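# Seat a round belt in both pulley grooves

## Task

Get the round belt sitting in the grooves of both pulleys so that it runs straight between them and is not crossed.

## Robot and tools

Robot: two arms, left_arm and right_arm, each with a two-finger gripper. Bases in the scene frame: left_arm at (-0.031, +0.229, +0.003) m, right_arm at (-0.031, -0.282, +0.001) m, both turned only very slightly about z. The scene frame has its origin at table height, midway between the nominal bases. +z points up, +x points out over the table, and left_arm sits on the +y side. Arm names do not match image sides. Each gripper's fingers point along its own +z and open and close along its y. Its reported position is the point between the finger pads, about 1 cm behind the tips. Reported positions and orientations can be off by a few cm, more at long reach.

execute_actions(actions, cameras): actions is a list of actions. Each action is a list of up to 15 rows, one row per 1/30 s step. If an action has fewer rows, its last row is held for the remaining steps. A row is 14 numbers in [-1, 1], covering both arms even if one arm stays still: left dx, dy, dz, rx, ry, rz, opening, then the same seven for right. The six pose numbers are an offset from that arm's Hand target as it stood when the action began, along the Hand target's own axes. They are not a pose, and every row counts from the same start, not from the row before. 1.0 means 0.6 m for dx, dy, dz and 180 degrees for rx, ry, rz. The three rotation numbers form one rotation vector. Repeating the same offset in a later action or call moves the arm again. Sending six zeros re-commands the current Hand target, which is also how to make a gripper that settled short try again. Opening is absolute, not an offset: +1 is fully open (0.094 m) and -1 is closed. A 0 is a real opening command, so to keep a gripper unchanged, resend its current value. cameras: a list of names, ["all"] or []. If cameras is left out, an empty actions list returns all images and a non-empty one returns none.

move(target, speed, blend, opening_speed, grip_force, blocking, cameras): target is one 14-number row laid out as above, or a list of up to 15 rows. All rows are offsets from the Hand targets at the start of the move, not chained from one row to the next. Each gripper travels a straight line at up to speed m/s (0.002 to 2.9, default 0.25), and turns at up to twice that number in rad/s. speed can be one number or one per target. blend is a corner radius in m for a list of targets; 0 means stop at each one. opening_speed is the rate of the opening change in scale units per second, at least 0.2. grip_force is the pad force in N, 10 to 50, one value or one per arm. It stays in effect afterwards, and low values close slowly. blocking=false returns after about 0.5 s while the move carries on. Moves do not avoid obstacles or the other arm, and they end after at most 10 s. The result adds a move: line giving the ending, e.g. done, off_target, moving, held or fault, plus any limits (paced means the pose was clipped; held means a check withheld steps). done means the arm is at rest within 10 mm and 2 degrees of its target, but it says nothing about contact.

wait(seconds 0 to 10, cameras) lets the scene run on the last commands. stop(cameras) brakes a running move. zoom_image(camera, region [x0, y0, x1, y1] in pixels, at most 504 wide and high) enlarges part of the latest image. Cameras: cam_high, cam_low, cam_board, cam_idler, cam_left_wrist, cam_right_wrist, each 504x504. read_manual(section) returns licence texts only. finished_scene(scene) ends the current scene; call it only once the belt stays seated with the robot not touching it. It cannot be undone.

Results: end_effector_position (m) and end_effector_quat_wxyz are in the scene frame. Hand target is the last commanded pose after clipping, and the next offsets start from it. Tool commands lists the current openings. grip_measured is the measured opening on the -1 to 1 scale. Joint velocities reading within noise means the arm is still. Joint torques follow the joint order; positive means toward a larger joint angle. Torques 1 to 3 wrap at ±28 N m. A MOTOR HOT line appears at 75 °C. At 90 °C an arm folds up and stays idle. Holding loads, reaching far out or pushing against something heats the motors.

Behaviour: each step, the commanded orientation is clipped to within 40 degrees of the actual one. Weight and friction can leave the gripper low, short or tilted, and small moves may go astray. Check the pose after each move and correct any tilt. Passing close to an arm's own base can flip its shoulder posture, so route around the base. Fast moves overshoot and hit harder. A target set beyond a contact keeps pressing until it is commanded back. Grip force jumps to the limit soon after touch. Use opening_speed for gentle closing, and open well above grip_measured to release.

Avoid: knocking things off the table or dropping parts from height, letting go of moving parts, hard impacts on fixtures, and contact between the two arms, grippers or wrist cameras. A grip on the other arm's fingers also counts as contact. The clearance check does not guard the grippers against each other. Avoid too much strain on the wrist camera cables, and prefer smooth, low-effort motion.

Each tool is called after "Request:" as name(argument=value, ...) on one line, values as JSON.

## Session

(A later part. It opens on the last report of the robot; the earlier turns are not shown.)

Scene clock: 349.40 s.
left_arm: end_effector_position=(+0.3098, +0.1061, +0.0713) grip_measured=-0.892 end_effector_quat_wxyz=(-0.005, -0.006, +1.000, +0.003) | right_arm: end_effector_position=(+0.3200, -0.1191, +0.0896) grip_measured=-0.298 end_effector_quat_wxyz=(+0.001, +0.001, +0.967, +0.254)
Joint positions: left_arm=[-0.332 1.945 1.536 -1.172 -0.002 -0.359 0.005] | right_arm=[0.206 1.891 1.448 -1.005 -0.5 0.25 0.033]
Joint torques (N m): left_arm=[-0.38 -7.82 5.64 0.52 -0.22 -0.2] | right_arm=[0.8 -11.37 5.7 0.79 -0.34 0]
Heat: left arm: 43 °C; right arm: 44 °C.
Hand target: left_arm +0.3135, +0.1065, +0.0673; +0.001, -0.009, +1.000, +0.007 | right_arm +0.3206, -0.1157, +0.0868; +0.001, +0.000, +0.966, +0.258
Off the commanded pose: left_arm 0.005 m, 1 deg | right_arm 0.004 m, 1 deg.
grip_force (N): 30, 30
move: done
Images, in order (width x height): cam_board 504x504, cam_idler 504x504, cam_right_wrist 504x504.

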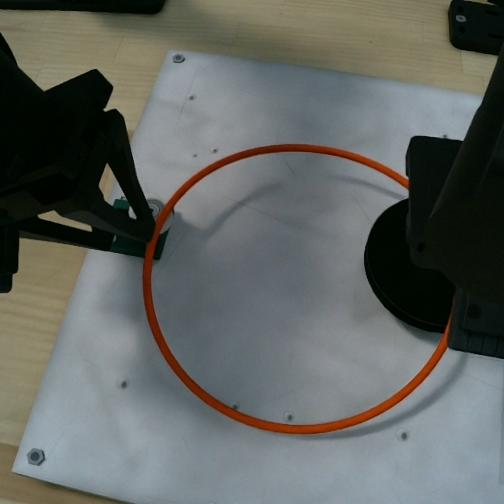

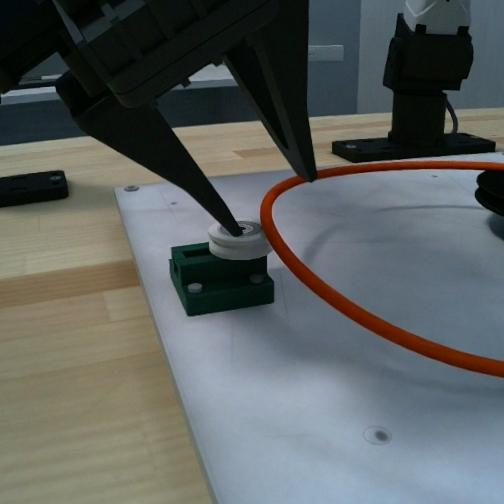

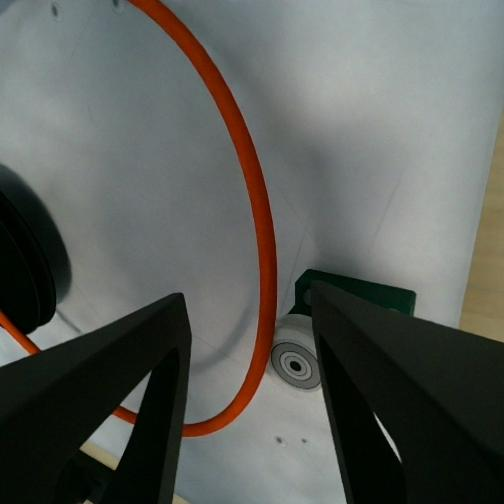

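Request:
move(target=[0,0,0,0,0,0,-0.95,-0.0083,-0.006,0.040,0,0,0,-0.5], cameras=["cam_right_wrist","cam_board","cam_idler"], speed=0.06)

Scene clock: 368.17 s.
left_arm: end_effector_position=(+0.3098, +0.1061, +0.0713) grip_measured=-0.892 end_effector_quat_wxyz=(-0.005, -0.006, +1.000, +0.003) | right_arm: end_effector_position=(+0.3255, -0.1101, +0.0679) grip_measured=-0.498 end_effector_quat_wxyz=(+0.001, +0.001, +0.967, +0.256)
Joint positions: left_arm=[-0.332 1.945 1.536 -1.172 -0.002 -0.359 0.005] | right_arm=[0.226 1.934 1.416 -0.917 -0.5 0.273 0.024]
Joint torques (N m): left_arm=[-0.32 -7.84 5.64 0.5 -0.25 -0.2] | right_arm=[0.73 -11.58 5.31 0.77 -0.33 -0.03]
Motor temperatures (°C): left_arm=[25 44 36 28 24 23 26] | right_arm=[24 46 34 28 26 22 23]
Heat: left arm: 44 °C; right arm: 46 °C.
Hand target: left_arm +0.3135, +0.1065, +0.0673; +0.001, -0.009, +1.000, +0.007 | right_arm +0.3257, -0.1069, +0.0642; +0.001, +0.000, +0.966, +0.258
Off the commanded pose: left_arm 0.005 m, 1 deg | right_arm 0.005 m, 0 deg.
grip_force (N): 30, 30
move: done
Images, in order (width x height): cam_board 504x504, cam_idler 504x504, cam_right_wrist 504x504.

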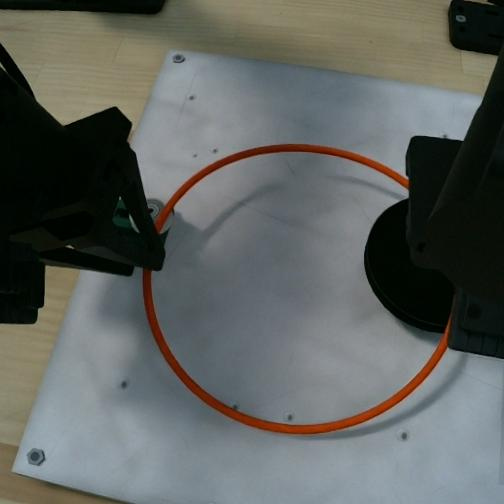

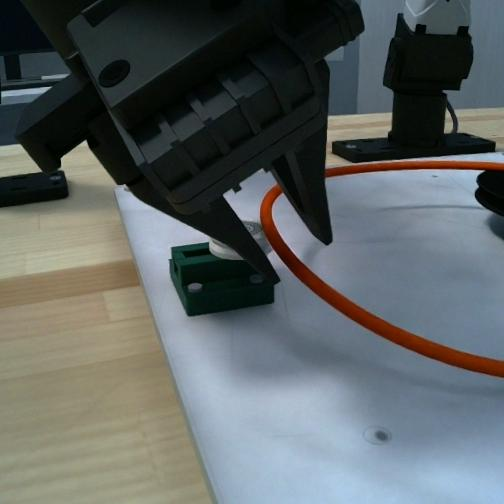

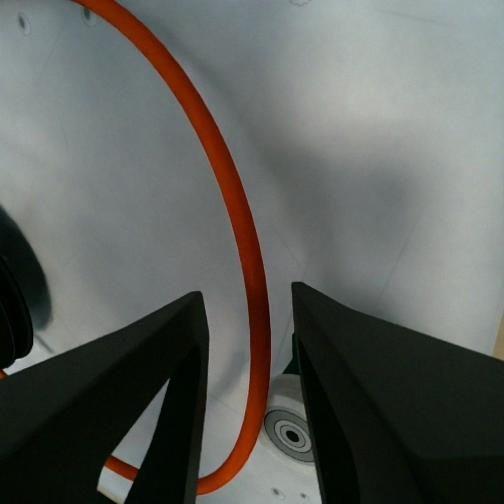

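Belt is between the fingers. Close.

Request:
move(target=[0,0,0,0,0,0,-0.95,0,-0.003,0,0,0,0,-0.95], cameras=["cam_right_wrist","cam_board","cam_idler"], speed=0.06, opening_speed=0.4)

Request:
zoom_image(camera="cam_idler", region=[150, 120, 360, 330])

Scene clock: 375.13 s.
left_arm: end_effector_position=(+0.3098, +0.1061, +0.0713) grip_measured=-0.892 end_effector_quat_wxyz=(-0.005, -0.006, +1.000, +0.003) | right_arm: end_effector_position=(+0.3258, -0.1100, +0.0679) grip_measured=-0.948 end_effector_quat_wxyz=(+0.002, +0.000, +0.967, +0.256)
Joint positions: left_arm=[-0.332 1.945 1.536 -1.172 -0.002 -0.359 0.005] | right_arm=[0.226 1.934 1.416 -0.916 -0.5 0.273 0.002]
Joint torques (N m): left_arm=[-0.4 -7.83 5.61 0.51 -0.23 -0.19] | right_arm=[0.35 -11.49 5.01 0.83 -0.38 -0.07]
Heat: left arm: 44 °C; right arm: 45 °C.
Hand target: left_arm +0.3135, +0.1065, +0.0673; +0.001, -0.009, +1.000, +0.007 | right_arm +0.3256, -0.1084, +0.0633; +0.001, +0.000, +0.966, +0.258
Off the commanded pose: left_arm 0.005 m, 1 deg | right_arm 0.005 m, 0 deg.
grip_force (N): 30, 30
move: done
Images, in order (width x height): cam_board 504x504, cam_idler 504x504, cam_right_wrist 504x504.

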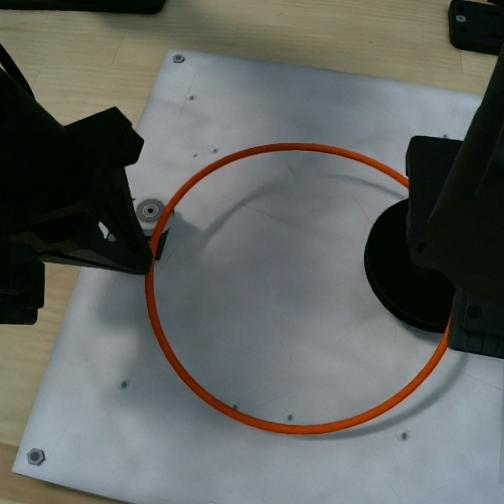

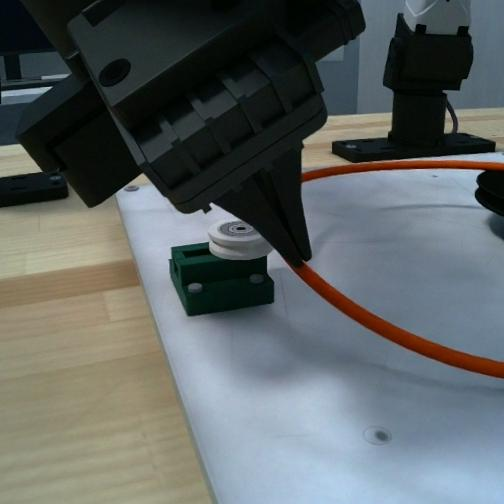

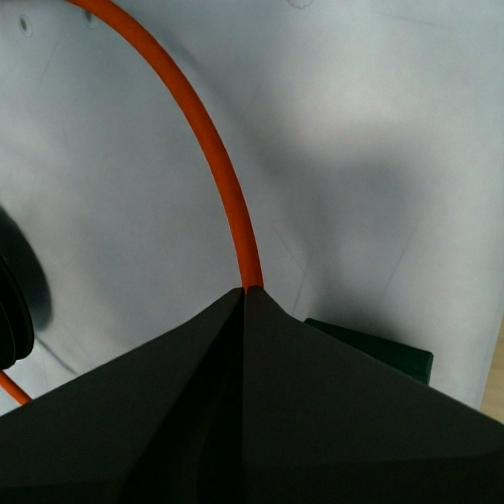

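Scaled by 2.400 from the camera's 504x504 image, which has a finer 720x720 frame.

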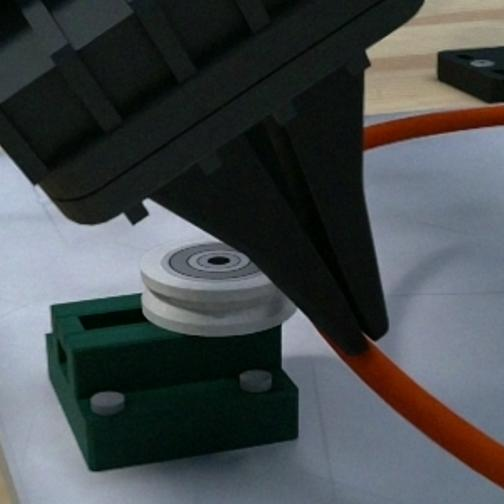

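Request:
move(target=[[0,0,0,0,0,0,-0.95,0,0,0,0,0,0,-0.5],[0,0,0,0,0,0,-0.95,0,0,0.021,0,0,0,-0.5]], cameras=["cam_right_wrist","cam_idler"], speed=0.06)

Request:
move(target=[0,0,0,0,0,0,-0.95,0,0,0,0,0,0,-0.95], cameras=["cam_right_wrist","cam_board","cam_idler"], opening_speed=0.4)

Request:
zoom_image(camera="cam_idler", region=[150, 120, 360, 330])

Scene clock: 387.20 s.
left_arm: end_effector_position=(+0.3098, +0.1061, +0.0713) grip_measured=-0.892 end_effector_quat_wxyz=(-0.005, -0.006, +1.000, +0.003) | right_arm: end_effector_position=(+0.3258, -0.1051, +0.0570) grip_measured=-0.502 end_effector_quat_wxyz=(+0.002, +0.000, +0.967, +0.257)
Joint positions: left_arm=[-0.332 1.945 1.536 -1.172 -0.002 -0.359 0.005] | right_arm=[0.238 1.948 1.39 -0.868 -0.5 0.287 0.023]
Joint torques (N m): left_arm=[-0.35 -7.88 5.65 0.5 -0.22 -0.19] | right_arm=[0.9 -11.45 5.22 0.86 -0.32 0.01]
Heat: left arm: 44 °C; right arm: 44 °C.
Hand target: left_arm +0.3135, +0.1065, +0.0673; +0.001, -0.009, +1.000, +0.007 | right_arm +0.3257, -0.1022, +0.0525; +0.001, +0.000, +0.966, +0.258
Off the commanded pose: left_arm 0.005 m, 1 deg | right_arm 0.005 m, 0 deg.
grip_force (N): 30, 30
move: done
Images, in order (width x height): cam_idler 504x504, cam_right_wrist 504x504.

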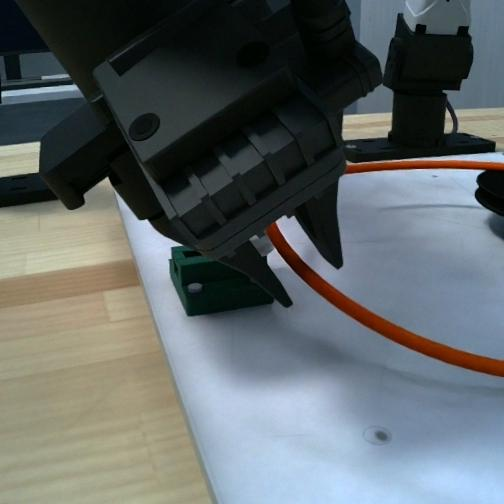

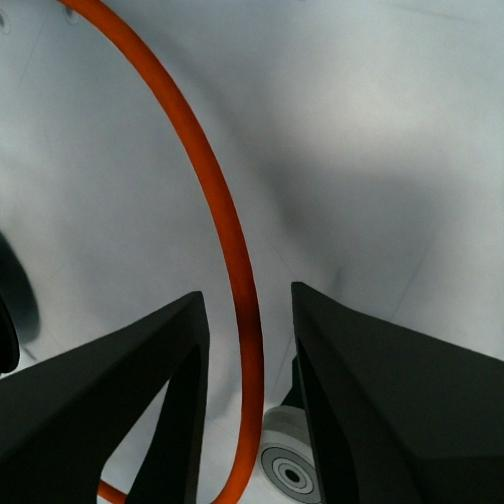

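Scene clock: 388.53 s.
left_arm: end_effector_position=(+0.3098, +0.1061, +0.0713) grip_measured=-0.892 end_effector_quat_wxyz=(-0.005, -0.006, +1.000, +0.003) | right_arm: end_effector_position=(+0.3261, -0.1051, +0.0571) grip_measured=-0.882 end_effector_quat_wxyz=(+0.002, +0.000, +0.966, +0.257)
Joint positions: left_arm=[-0.332 1.945 1.536 -1.172 -0.002 -0.359 0.005] | right_arm=[0.238 1.948 1.39 -0.867 -0.5 0.287 0.006]
Joint torques (N m): left_arm=[-0.38 -7.91 5.67 0.5 -0.22 -0.19] | right_arm=[0.55 -11.41 5.39 0.84 -0.32 0.01]
Heat: left arm: 44 °C; right arm: 44 °C.
Hand target: left_arm +0.3135, +0.1065, +0.0673; +0.001, -0.009, +1.000, +0.007 | right_arm +0.3258, -0.1022, +0.0525; +0.001, +0.000, +0.966, +0.258
Off the commanded pose: left_arm 0.005 m, 1 deg | right_arm 0.005 m, 0 deg.
grip_force (N): 30, 30
move: done
Images, in order (width x height): cam_board 504x504, cam_idler 504x504, cam_right_wrist 504x504.

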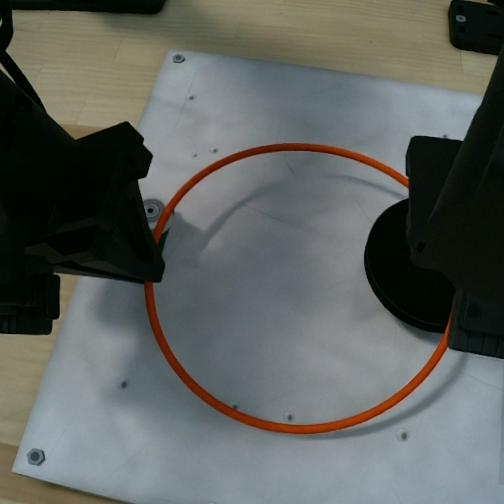

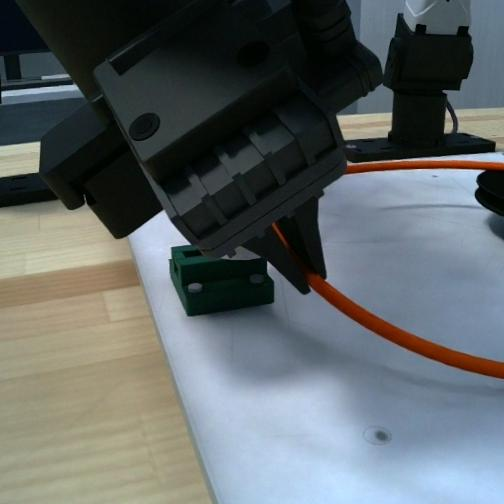

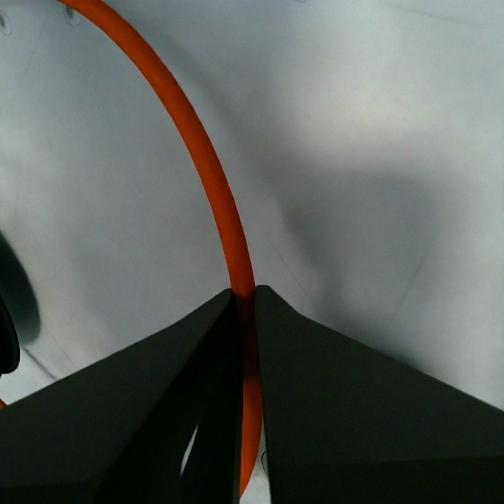

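Scaled by 2.400 from the camera's 504x504 image, which has a finer 720x720 frame.

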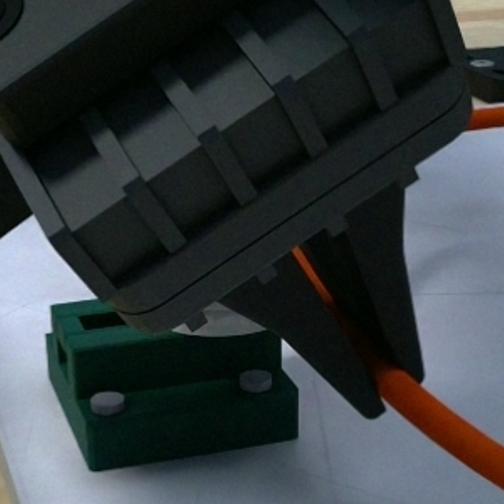

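Request:
move(target=[0,0,-0.05,0,0,0,-0.95,0,0.025,-0.0433,0,0,0,-0.95], cameras=["all"], speed=0.08)

Scene clock: 403.87 s.
left_arm: end_effector_position=(+0.3108, +0.1058, +0.0893) grip_measured=-0.892 end_effector_quat_wxyz=(-0.007, -0.006, +1.000, +0.004) | right_arm: end_effector_position=(+0.3197, -0.1067, +0.0656) grip_measured=-0.882 end_effector_quat_wxyz=(-0.018, +0.006, +0.968, +0.252)
Joint positions: left_arm=[-0.332 1.945 1.608 -1.25 -0.002 -0.359 0.005] | right_arm=[0.238 1.948 1.431 -0.95 -0.5 0.288 0.006]
Joint torques (N m): left_arm=[-0.5 -9.09 8.25 0.17 -0.22 -0.2] | right_arm=[0.55 -14.93 8.94 0.5 -0.33 0.02]
Heat: left arm: 44 °C; right arm: 45 °C.
Hand target: left_arm +0.3134, +0.1060, +0.0974; +0.001, -0.009, +1.000, +0.007 | right_arm +0.3257, -0.1022, +0.0825; +0.001, +0.000, +0.966, +0.258
Off the commanded pose: left_arm 0.008 m, 1 deg | right_arm 0.018 m, 2 deg.
grip_force (N): 30, 30
move: off_target (right_arm)

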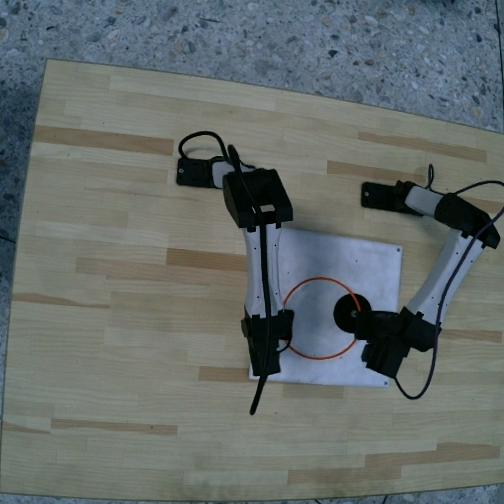

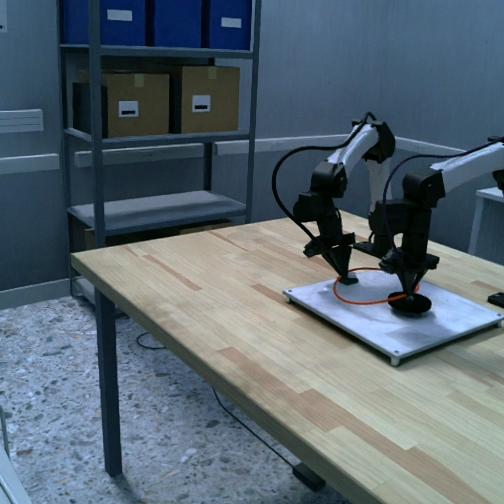

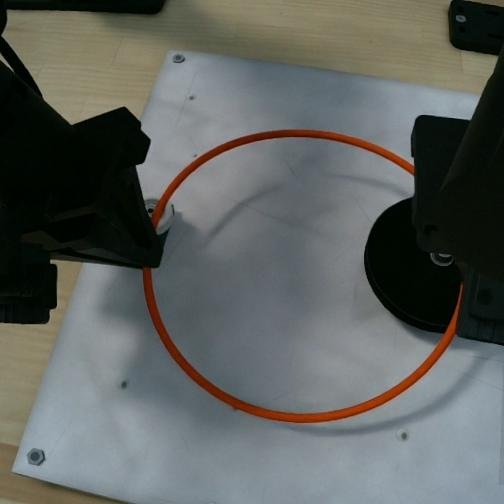

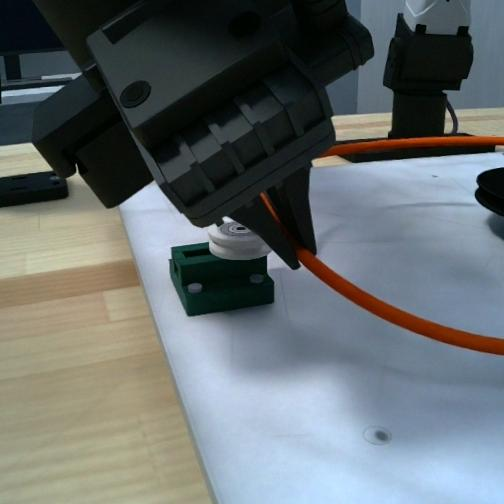

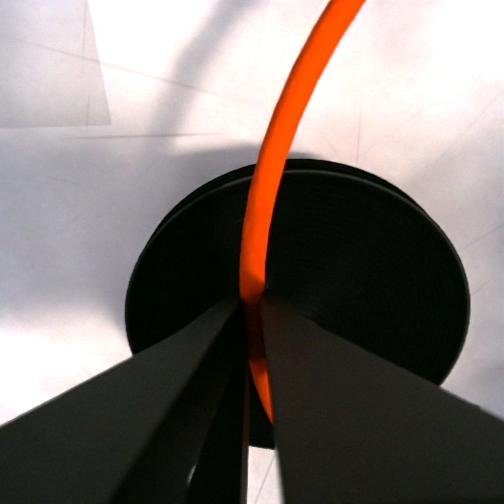

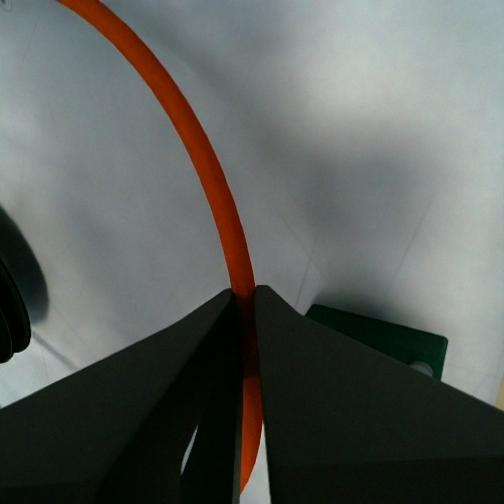

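Request:
move(target=[0.035,0.077,-0.02,0.167,0,0,-0.95,0.067,-0.045,-0.049,0,0,0,-0.95], cameras=["all"], speed=0.08)

Scene clock: 418.33 s.
left_arm: end_effector_position=(+0.2897, +0.1460, +0.1015) grip_measured=-0.892 end_effector_quat_wxyz=(-0.018, -0.013, +0.966, -0.258) | right_arm: end_effector_position=(+0.2888, -0.1327, +0.0879) grip_measured=-0.882 end_effector_quat_wxyz=(-0.006, -0.002, +0.965, +0.263)
Joint positions: left_arm=[0.026 1.803 1.377 -1.183 0.521 -0.006 0.005] | right_arm=[0.176 1.785 1.299 -0.99 -0.526 0.208 0.006]
Joint torques (N m): left_arm=[0.96 -10.25 5.61 0.33 0.13 0.04] | right_arm=[-1.07 -13.89 5.22 0.45 -0.14 -0.13]
Heat: left arm: 47 °C; right arm: 49 °C.
Hand target: left_arm +0.2916, +0.1517, +0.1100; +0.004, -0.008, +0.968, -0.252 | right_arm +0.2855, -0.1402, +0.0945; +0.001, +0.000, +0.966, +0.258
Off the commanded pose: left_arm 0.010 m, 3 deg | right_arm 0.011 m, 1 deg.
grip_force (N): 30, 30
move: off_target (left_arm, right_arm)

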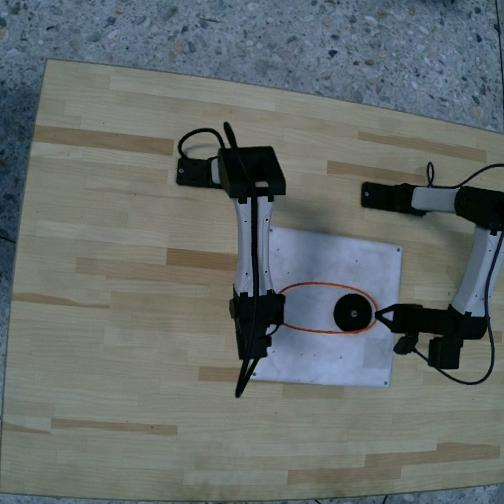

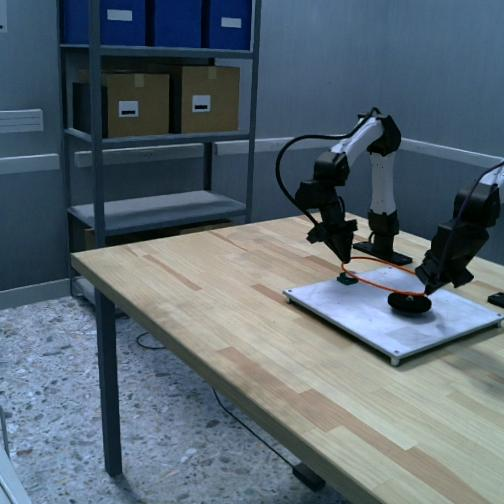

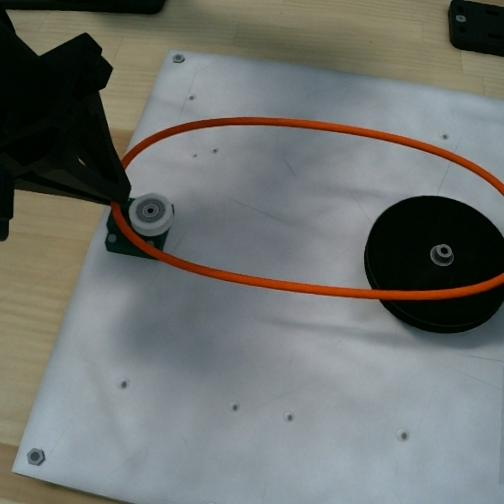

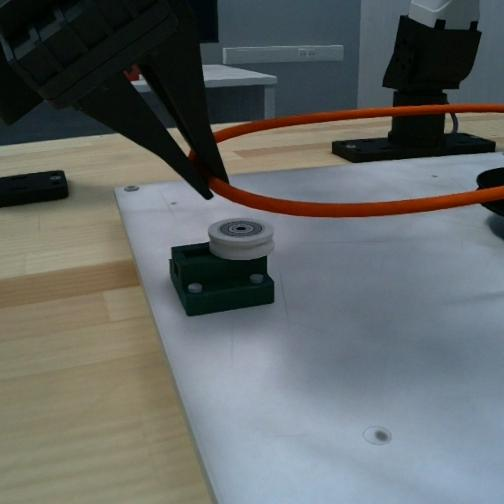

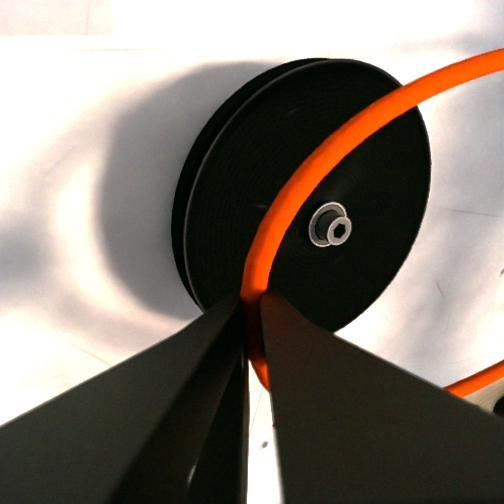

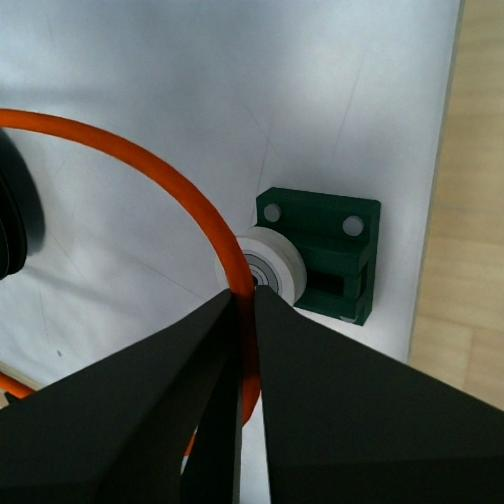

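Request:
move(target=[-0.0025,0.023,0,0,0,0,-0.95,0.0125,-0.017,-0.004,0,0,0,-0.95], cameras=["all"], speed=0.08)

Scene clock: 459.27 s.
left_arm: end_effector_position=(+0.2904, +0.1525, +0.1017) grip_measured=-0.892 end_effector_quat_wxyz=(-0.011, -0.008, +0.963, -0.269) | right_arm: end_effector_position=(+0.2802, -0.1389, +0.0873) grip_measured=-0.882 end_effector_quat_wxyz=(-0.008, -0.005, +0.962, +0.272)
Joint positions: left_arm=[0.056 1.803 1.37 -1.183 0.543 0.037 0.005] | right_arm=[0.154 1.757 1.257 -0.99 -0.546 0.176 0.006]
Joint torques (N m): left_arm=[1.68 -8.8 5.65 0.32 -0.09 0.02] | right_arm=[-1.5 -13.26 4.89 0.44 -0.03 -0.16]
Motor temperatures (°C): left_arm=[25 56 35 26 24 23 27] | right_arm=[24 53 33 27 25 22 24]
Heat: left arm: 56 °C; right arm: 53 °C.
Hand target: left_arm +0.2928, +0.1637, +0.1032; +0.004, -0.008, +0.968, -0.252 | right_arm +0.2779, -0.1503, +0.0913; +0.001, +0.000, +0.966, +0.258
Off the commanded pose: left_arm 0.012 m, 3 deg | right_arm 0.012 m, 2 deg.
grip_force (N): 30, 30
move: off_target (left_arm, right_arm)

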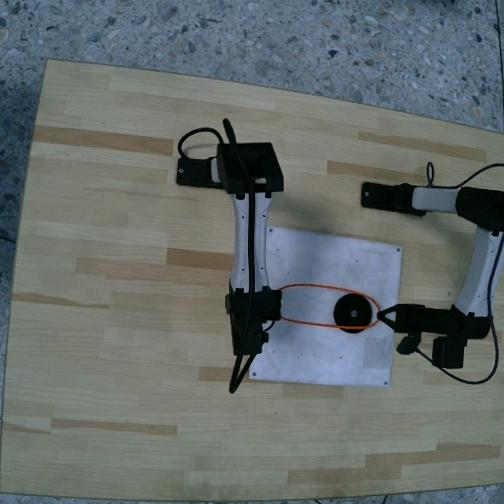

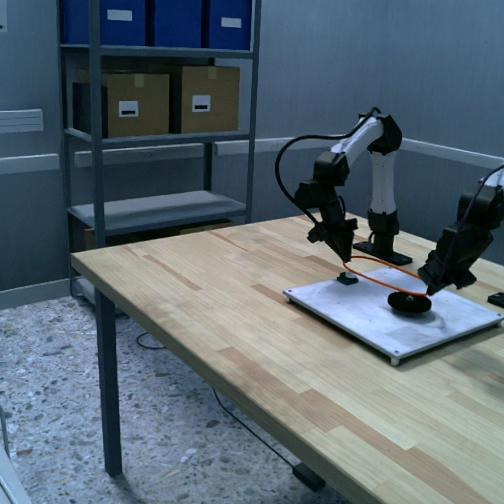

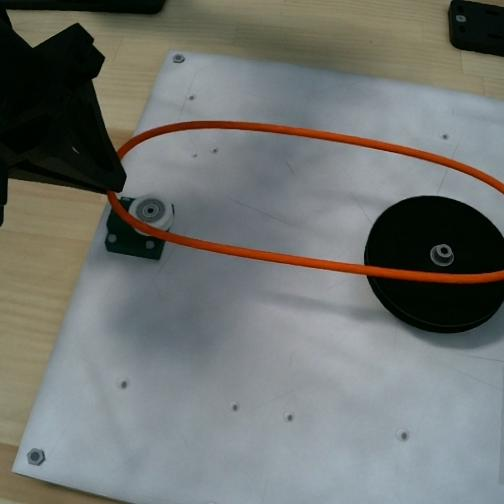

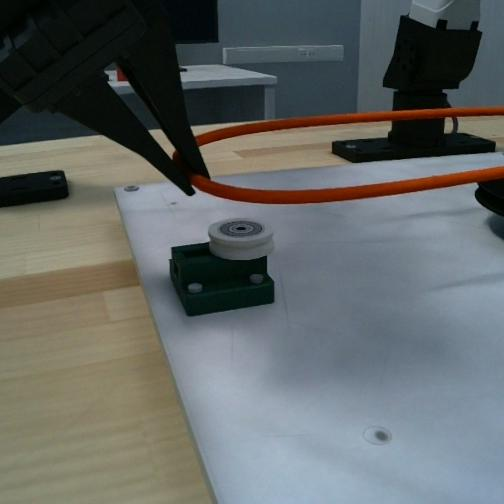

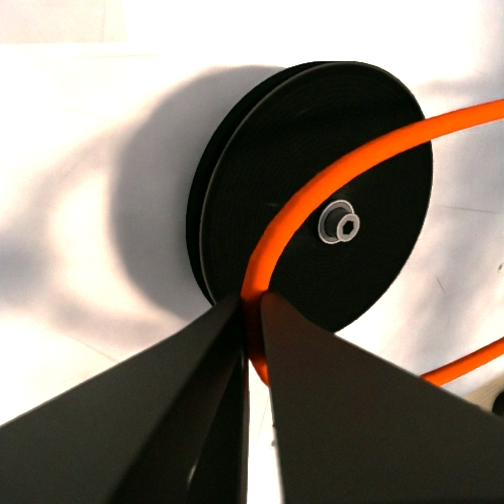

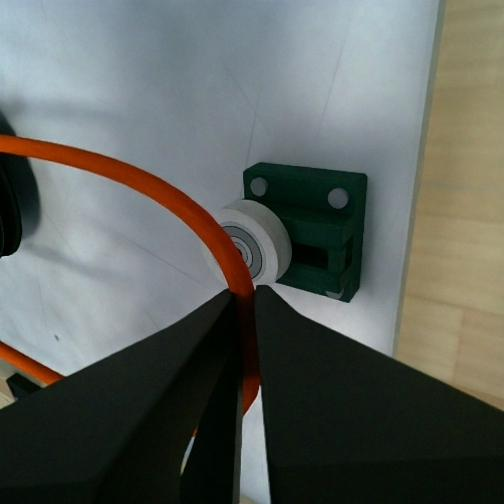

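Request:
move(target=[0,-0.019,0.011,0,0,0,-0.95,0.002,0,0,0,0,0,-0.95], cameras=["cam_right_wrist","cam_idler"], speed=0.08)

Scene clock: 474.00 s.
left_arm: end_effector_position=(+0.2885, +0.1448, +0.0998) grip_measured=-0.892 end_effector_quat_wxyz=(-0.017, -0.008, +0.963, -0.268) | right_arm: end_effector_position=(+0.2791, -0.1403, +0.0869) grip_measured=-0.882 end_effector_quat_wxyz=(-0.008, -0.003, +0.962, +0.272)
Joint positions: left_arm=[0.032 1.803 1.362 -1.173 0.543 0.013 0.005] | right_arm=[0.15 1.754 1.251 -0.99 -0.546 0.176 0.006]
Joint torques (N m): left_arm=[0.1 -9.46 5.57 0.47 -0.08 -0.2] | right_arm=[-1.13 -13.53 5.09 0.43 -0.02 -0.13]
Motor temperatures (°C): left_arm=[25 55 35 25 24 23 27] | right_arm=[24 52 33 27 25 22 24]
Heat: left arm: 55 °C; right arm: 52 °C.
Hand target: left_arm +0.2931, +0.1506, +0.1031; +0.004, -0.008, +0.968, -0.252 | right_arm +0.2767, -0.1502, +0.0914; +0.001, +0.000, +0.966, +0.258
Off the commanded pose: left_arm 0.008 m, 3 deg | right_arm 0.011 m, 2 deg.
grip_force (N): 30, 30
move: off_target (left_arm, right_arm)
Images, in order (width x height): cam_idler 504x504, cam_right_wrist 504x504.

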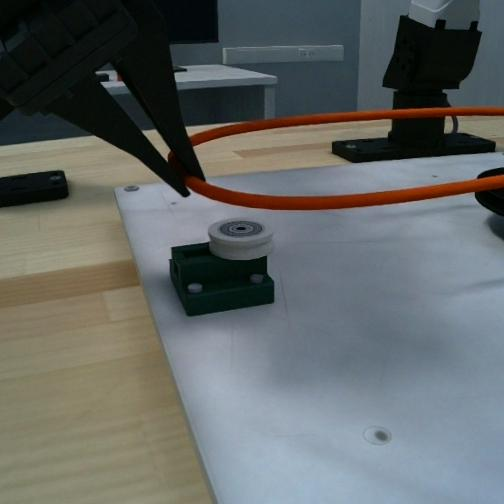

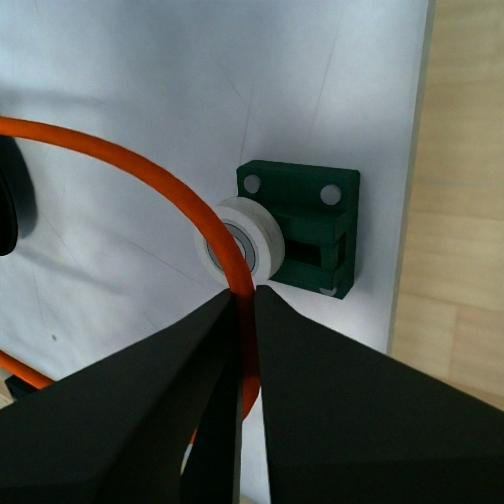

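Request:
move(target=[0,0,0,0,0,0,-0.95,-0.005,-0.024,-0.0135,0,0,0,-0.95], cameras=["cam_right_wrist","cam_idler"], speed=0.08)

Scene clock: 493.97 s.
left_arm: end_effector_position=(+0.2881, +0.1411, +0.1009) grip_measured=-0.892 end_effector_quat_wxyz=(-0.018, -0.006, +0.961, -0.274) | right_arm: end_effector_position=(+0.2798, -0.1539, +0.0877) grip_measured=-0.882 end_effector_quat_wxyz=(-0.006, -0.006, +0.961, +0.277)
Joint positions: left_arm=[0.027 1.803 1.362 -1.173 0.556 0.012 0.005] | right_arm=[0.102 1.754 1.251 -1.015 -0.559 0.115 0.006]
Joint torques (N m): left_arm=[0.65 -9.42 5.6 0.47 -0.19 -0.18] | right_arm=[-1.68 -12.29 6.27 0.32 0.05 -0.1]
Motor temperatures (°C): left_arm=[25 55 36 26 24 23 27] | right_arm=[24 50 34 27 25 22 24]
Heat: left arm: 55 °C; right arm: 50 °C.
Hand target: left_arm +0.2931, +0.1505, +0.1031; +0.004, -0.008, +0.968, -0.252 | right_arm +0.2798, -0.1668, +0.0912; +0.001, +0.000, +0.966, +0.258
Off the commanded pose: left_arm 0.011 m, 4 deg | right_arm 0.013 m, 2 deg.
grip_force (N): 30, 30
move: off_target (left_arm, right_arm)
Images, in order (width x height): cam_idler 504x504, cam_right_wrist 504x504.

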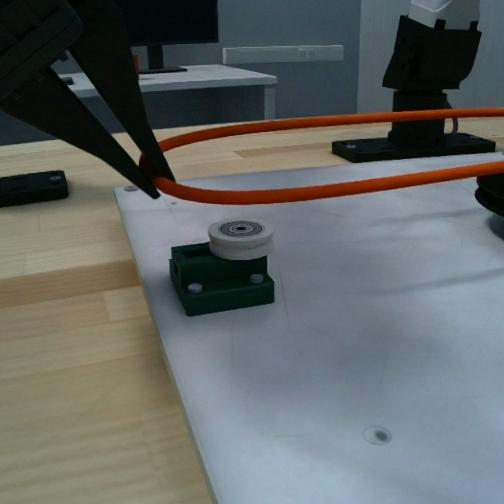

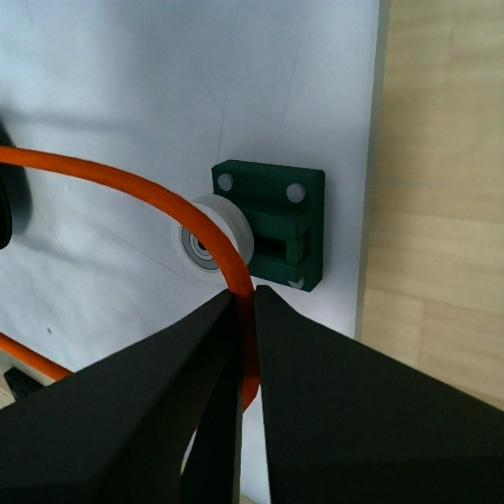

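Request:
move(target=[0,0,0,0,0,0,-0.95,-0.005,-0.028,0.056,0,0,0,-0.95], cameras=["cam_right_wrist","cam_idler","cam_board"], speed=0.06)

Request:
zoom_image(camera="cam_idler", region=[130, 150, 330, 350])

Scene clock: 503.23 s.
left_arm: end_effector_position=(+0.2881, +0.1411, +0.1009) grip_measured=-0.892 end_effector_quat_wxyz=(-0.018, -0.006, +0.961, -0.275) | right_arm: end_effector_position=(+0.2822, -0.1527, +0.0629) grip_measured=-0.882 end_effector_quat_wxyz=(+0.002, -0.009, +0.960, +0.281)
Joint positions: left_arm=[0.027 1.803 1.362 -1.173 0.556 0.012 0.005] | right_arm=[0.102 1.779 1.175 -0.896 -0.565 0.115 0.006]
Joint torques (N m): left_arm=[0.62 -9.39 5.71 0.48 -0.22 -0.18] | right_arm=[-1.28 -9.29 4.72 0.6 0.16 -0.07]
Motor temperatures (°C): left_arm=[25 55 36 25 24 23 27] | right_arm=[24 49 34 26 25 22 24]
Heat: left arm: 55 °C; right arm: 49 °C.
Hand target: left_arm +0.2930, +0.1505, +0.1031; +0.004, -0.008, +0.968, -0.252 | right_arm +0.2829, -0.1646, +0.0538; +0.001, +0.000, +0.966, +0.258
Off the commanded pose: left_arm 0.011 m, 4 deg | right_arm 0.015 m, 3 deg.
grip_force (N): 30, 30
move: off_target (left_arm, right_arm)
Images, in order (width x height): cam_board 504x504, cam_idler 504x504, cam_right_wrist 504x504.

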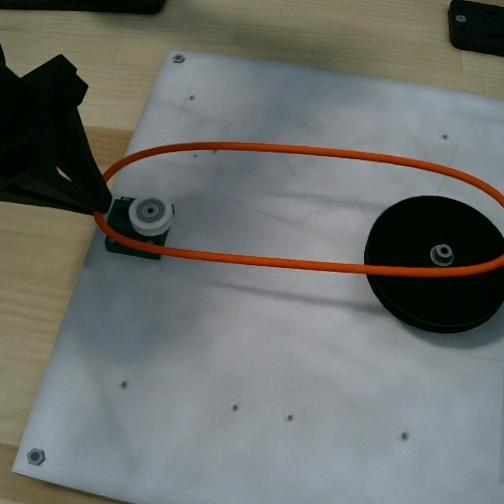

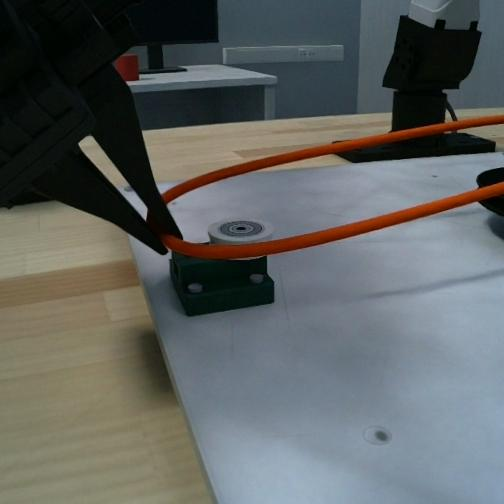

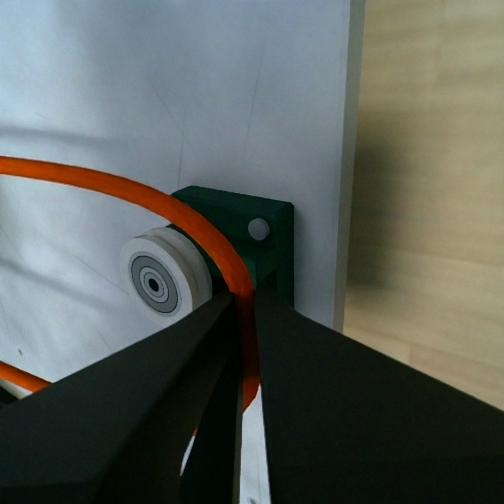

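Scaled by 2.520 from the camera's 504x504 image, which has a finer 720x720 frame.

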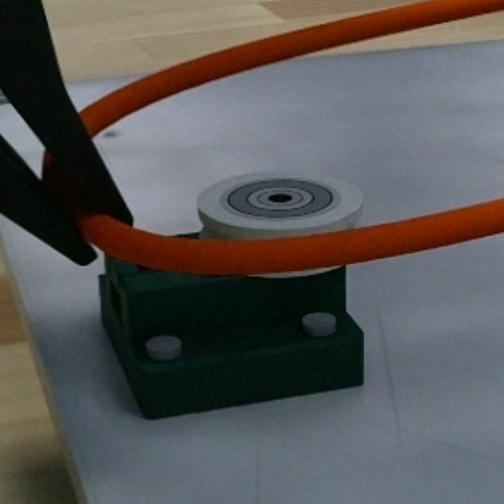

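Request:
move(target=[0,0,0,0,0,0,-0.95,0,-0.010,0.0165,0,0,0,-0.95], cameras=["cam_right_wrist","cam_idler"], speed=0.06)

Request:
zoom_image(camera="cam_idler", region=[130, 150, 330, 350])

Scene clock: 513.90 s.
left_arm: end_effector_position=(+0.2881, +0.1411, +0.1009) grip_measured=-0.892 end_effector_quat_wxyz=(-0.018, -0.006, +0.961, -0.275) | right_arm: end_effector_position=(+0.2834, -0.1518, +0.0542) grip_measured=-0.882 end_effector_quat_wxyz=(+0.005, -0.010, +0.959, +0.284)
Joint positions: left_arm=[0.027 1.803 1.362 -1.173 0.556 0.012 0.005] | right_arm=[0.102 1.791 1.151 -0.852 -0.571 0.115 0.006]
Joint torques (N m): left_arm=[0.65 -9.35 5.53 0.47 -0.2 -0.17] | right_arm=[-1.36 -8.79 4.26 0.58 0.2 -0.07]
Motor temperatures (°C): left_arm=[25 56 36 25 24 23 27] | right_arm=[24 49 33 27 25 22 24]
Heat: left arm: 56 °C; right arm: 49 °C.
Hand target: left_arm +0.2931, +0.1505, +0.1031; +0.004, -0.008, +0.968, -0.252 | right_arm +0.2828, -0.1648, +0.0422; +0.001, +0.000, +0.966, +0.258
Off the commanded pose: left_arm 0.011 m, 4 deg | right_arm 0.018 m, 3 deg.
grip_force (N): 30, 30
move: off_target (left_arm, right_arm)
Images, in order (width x height): cam_idler 504x504, cam_right_wrist 504x504.

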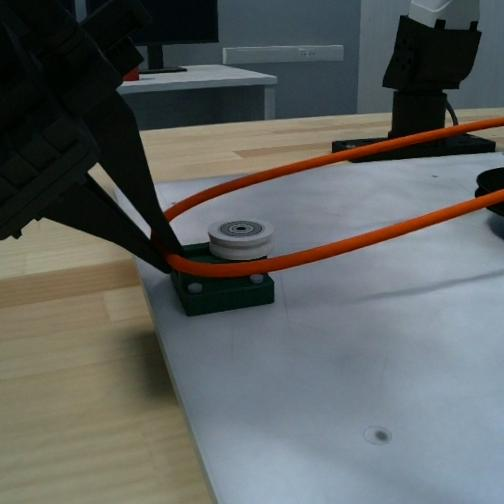

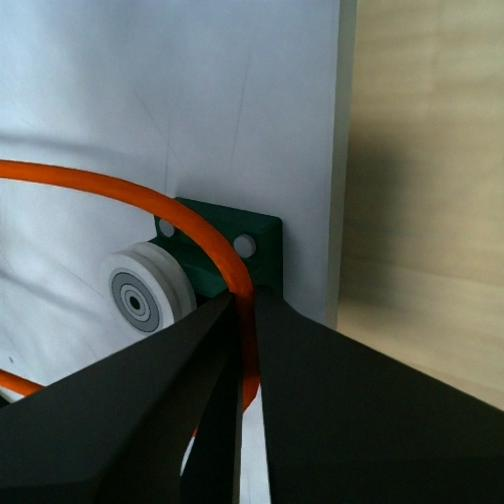

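Scaled by 2.520 from the camera's 504x504 image, which has a finer 720x720 frame.

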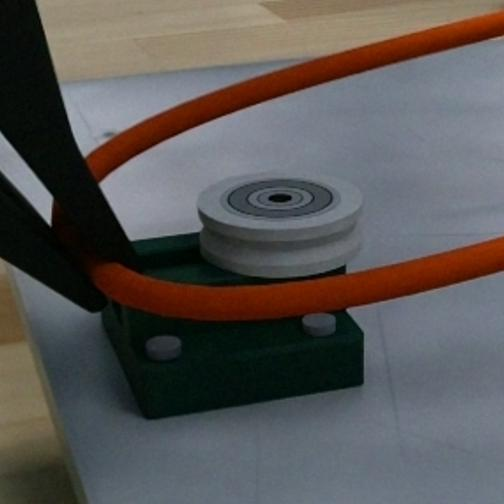

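Request:
move(target=[0,0.0167,0.029,0,0,0,-0.95,0,0.017,0.010,0,0,0,-0.95], cameras=["all"], speed=0.06)

Request:
zoom_image(camera="cam_idler", region=[130, 150, 330, 350])

Scene clock: 529.20 s.
left_arm: end_effector_position=(+0.2881, +0.1411, +0.0858) grip_measured=-0.892 end_effector_quat_wxyz=(-0.010, -0.004, +0.962, -0.274) | right_arm: end_effector_position=(+0.2836, -0.1480, +0.0538) grip_measured=-0.882 end_effector_quat_wxyz=(+0.003, -0.003, +0.960, +0.281)
Joint positions: left_arm=[0.027 1.803 1.301 -1.096 0.556 0.012 0.005] | right_arm=[0.117 1.791 1.151 -0.843 -0.564 0.147 0.006]
Joint torques (N m): left_arm=[0.69 -7.97 5.57 0.5 -0.19 -0.17] | right_arm=[0.5 -8.92 4.42 0.71 0.13 0.03]
Motor temperatures (°C): left_arm=[25 56 36 25 24 23 27] | right_arm=[24 46 33 27 25 22 24]
Heat: left arm: 56 °C; right arm: 46 °C.
Hand target: left_arm +0.2931, +0.1508, +0.0830; +0.004, -0.008, +0.968, -0.252 | right_arm +0.2828, -0.1530, +0.0420; +0.001, +0.000, +0.966, +0.258
Off the commanded pose: left_arm 0.011 m, 3 deg | right_arm 0.013 m, 3 deg.
grip_force (N): 30, 30
move: off_target (left_arm, right_arm)

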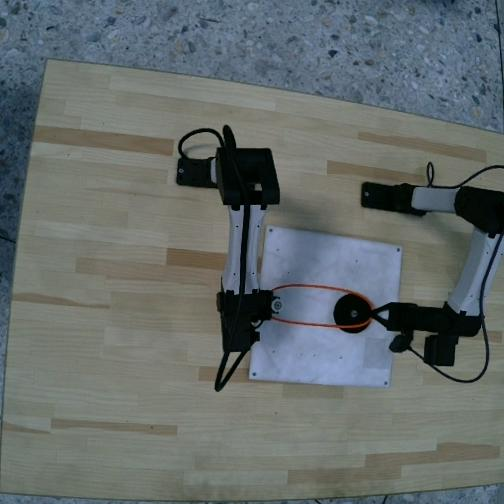

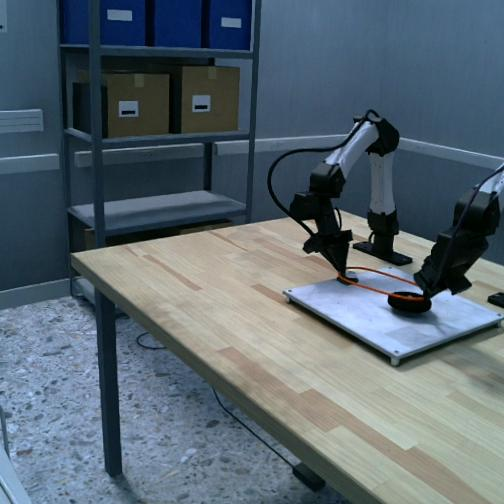

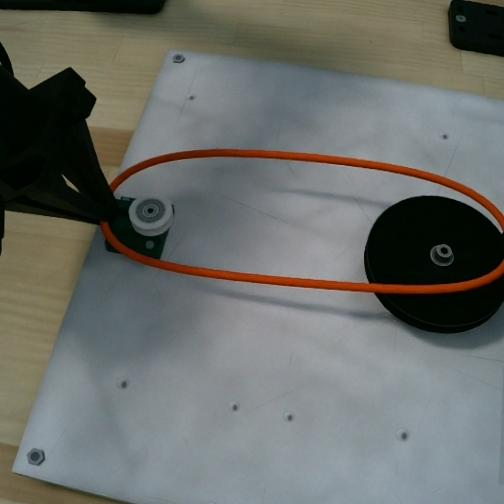

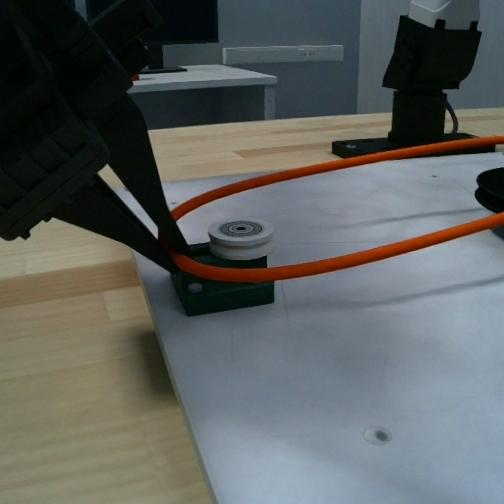

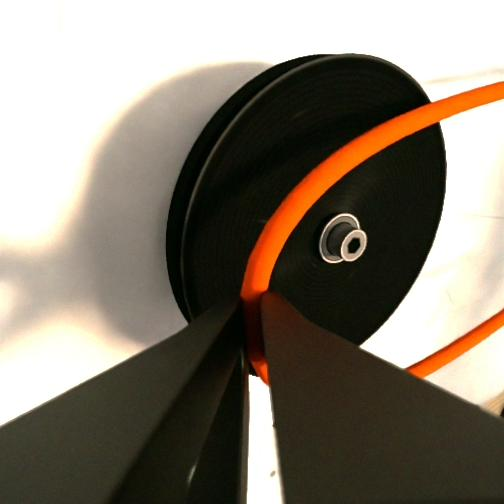

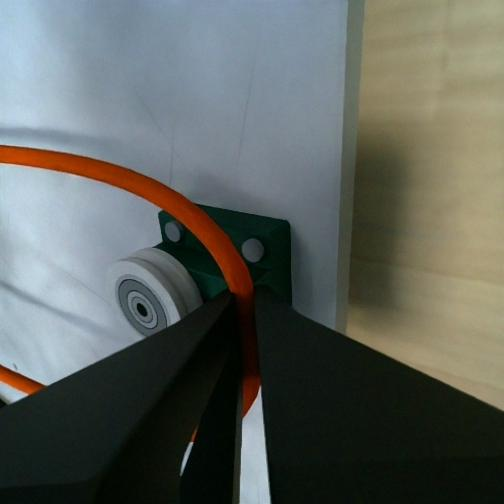

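Scaled by 2.520 from the camera's 504x504 image, which has a finer 720x720 frame.

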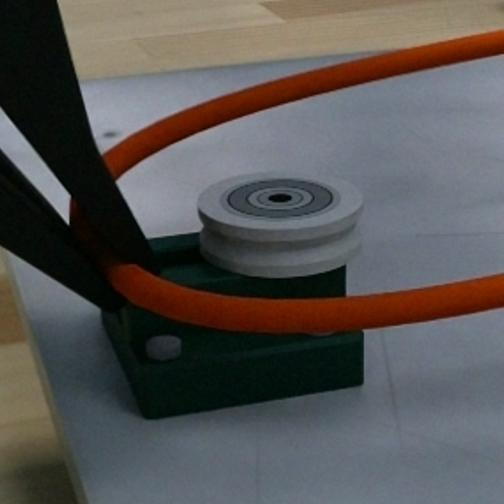

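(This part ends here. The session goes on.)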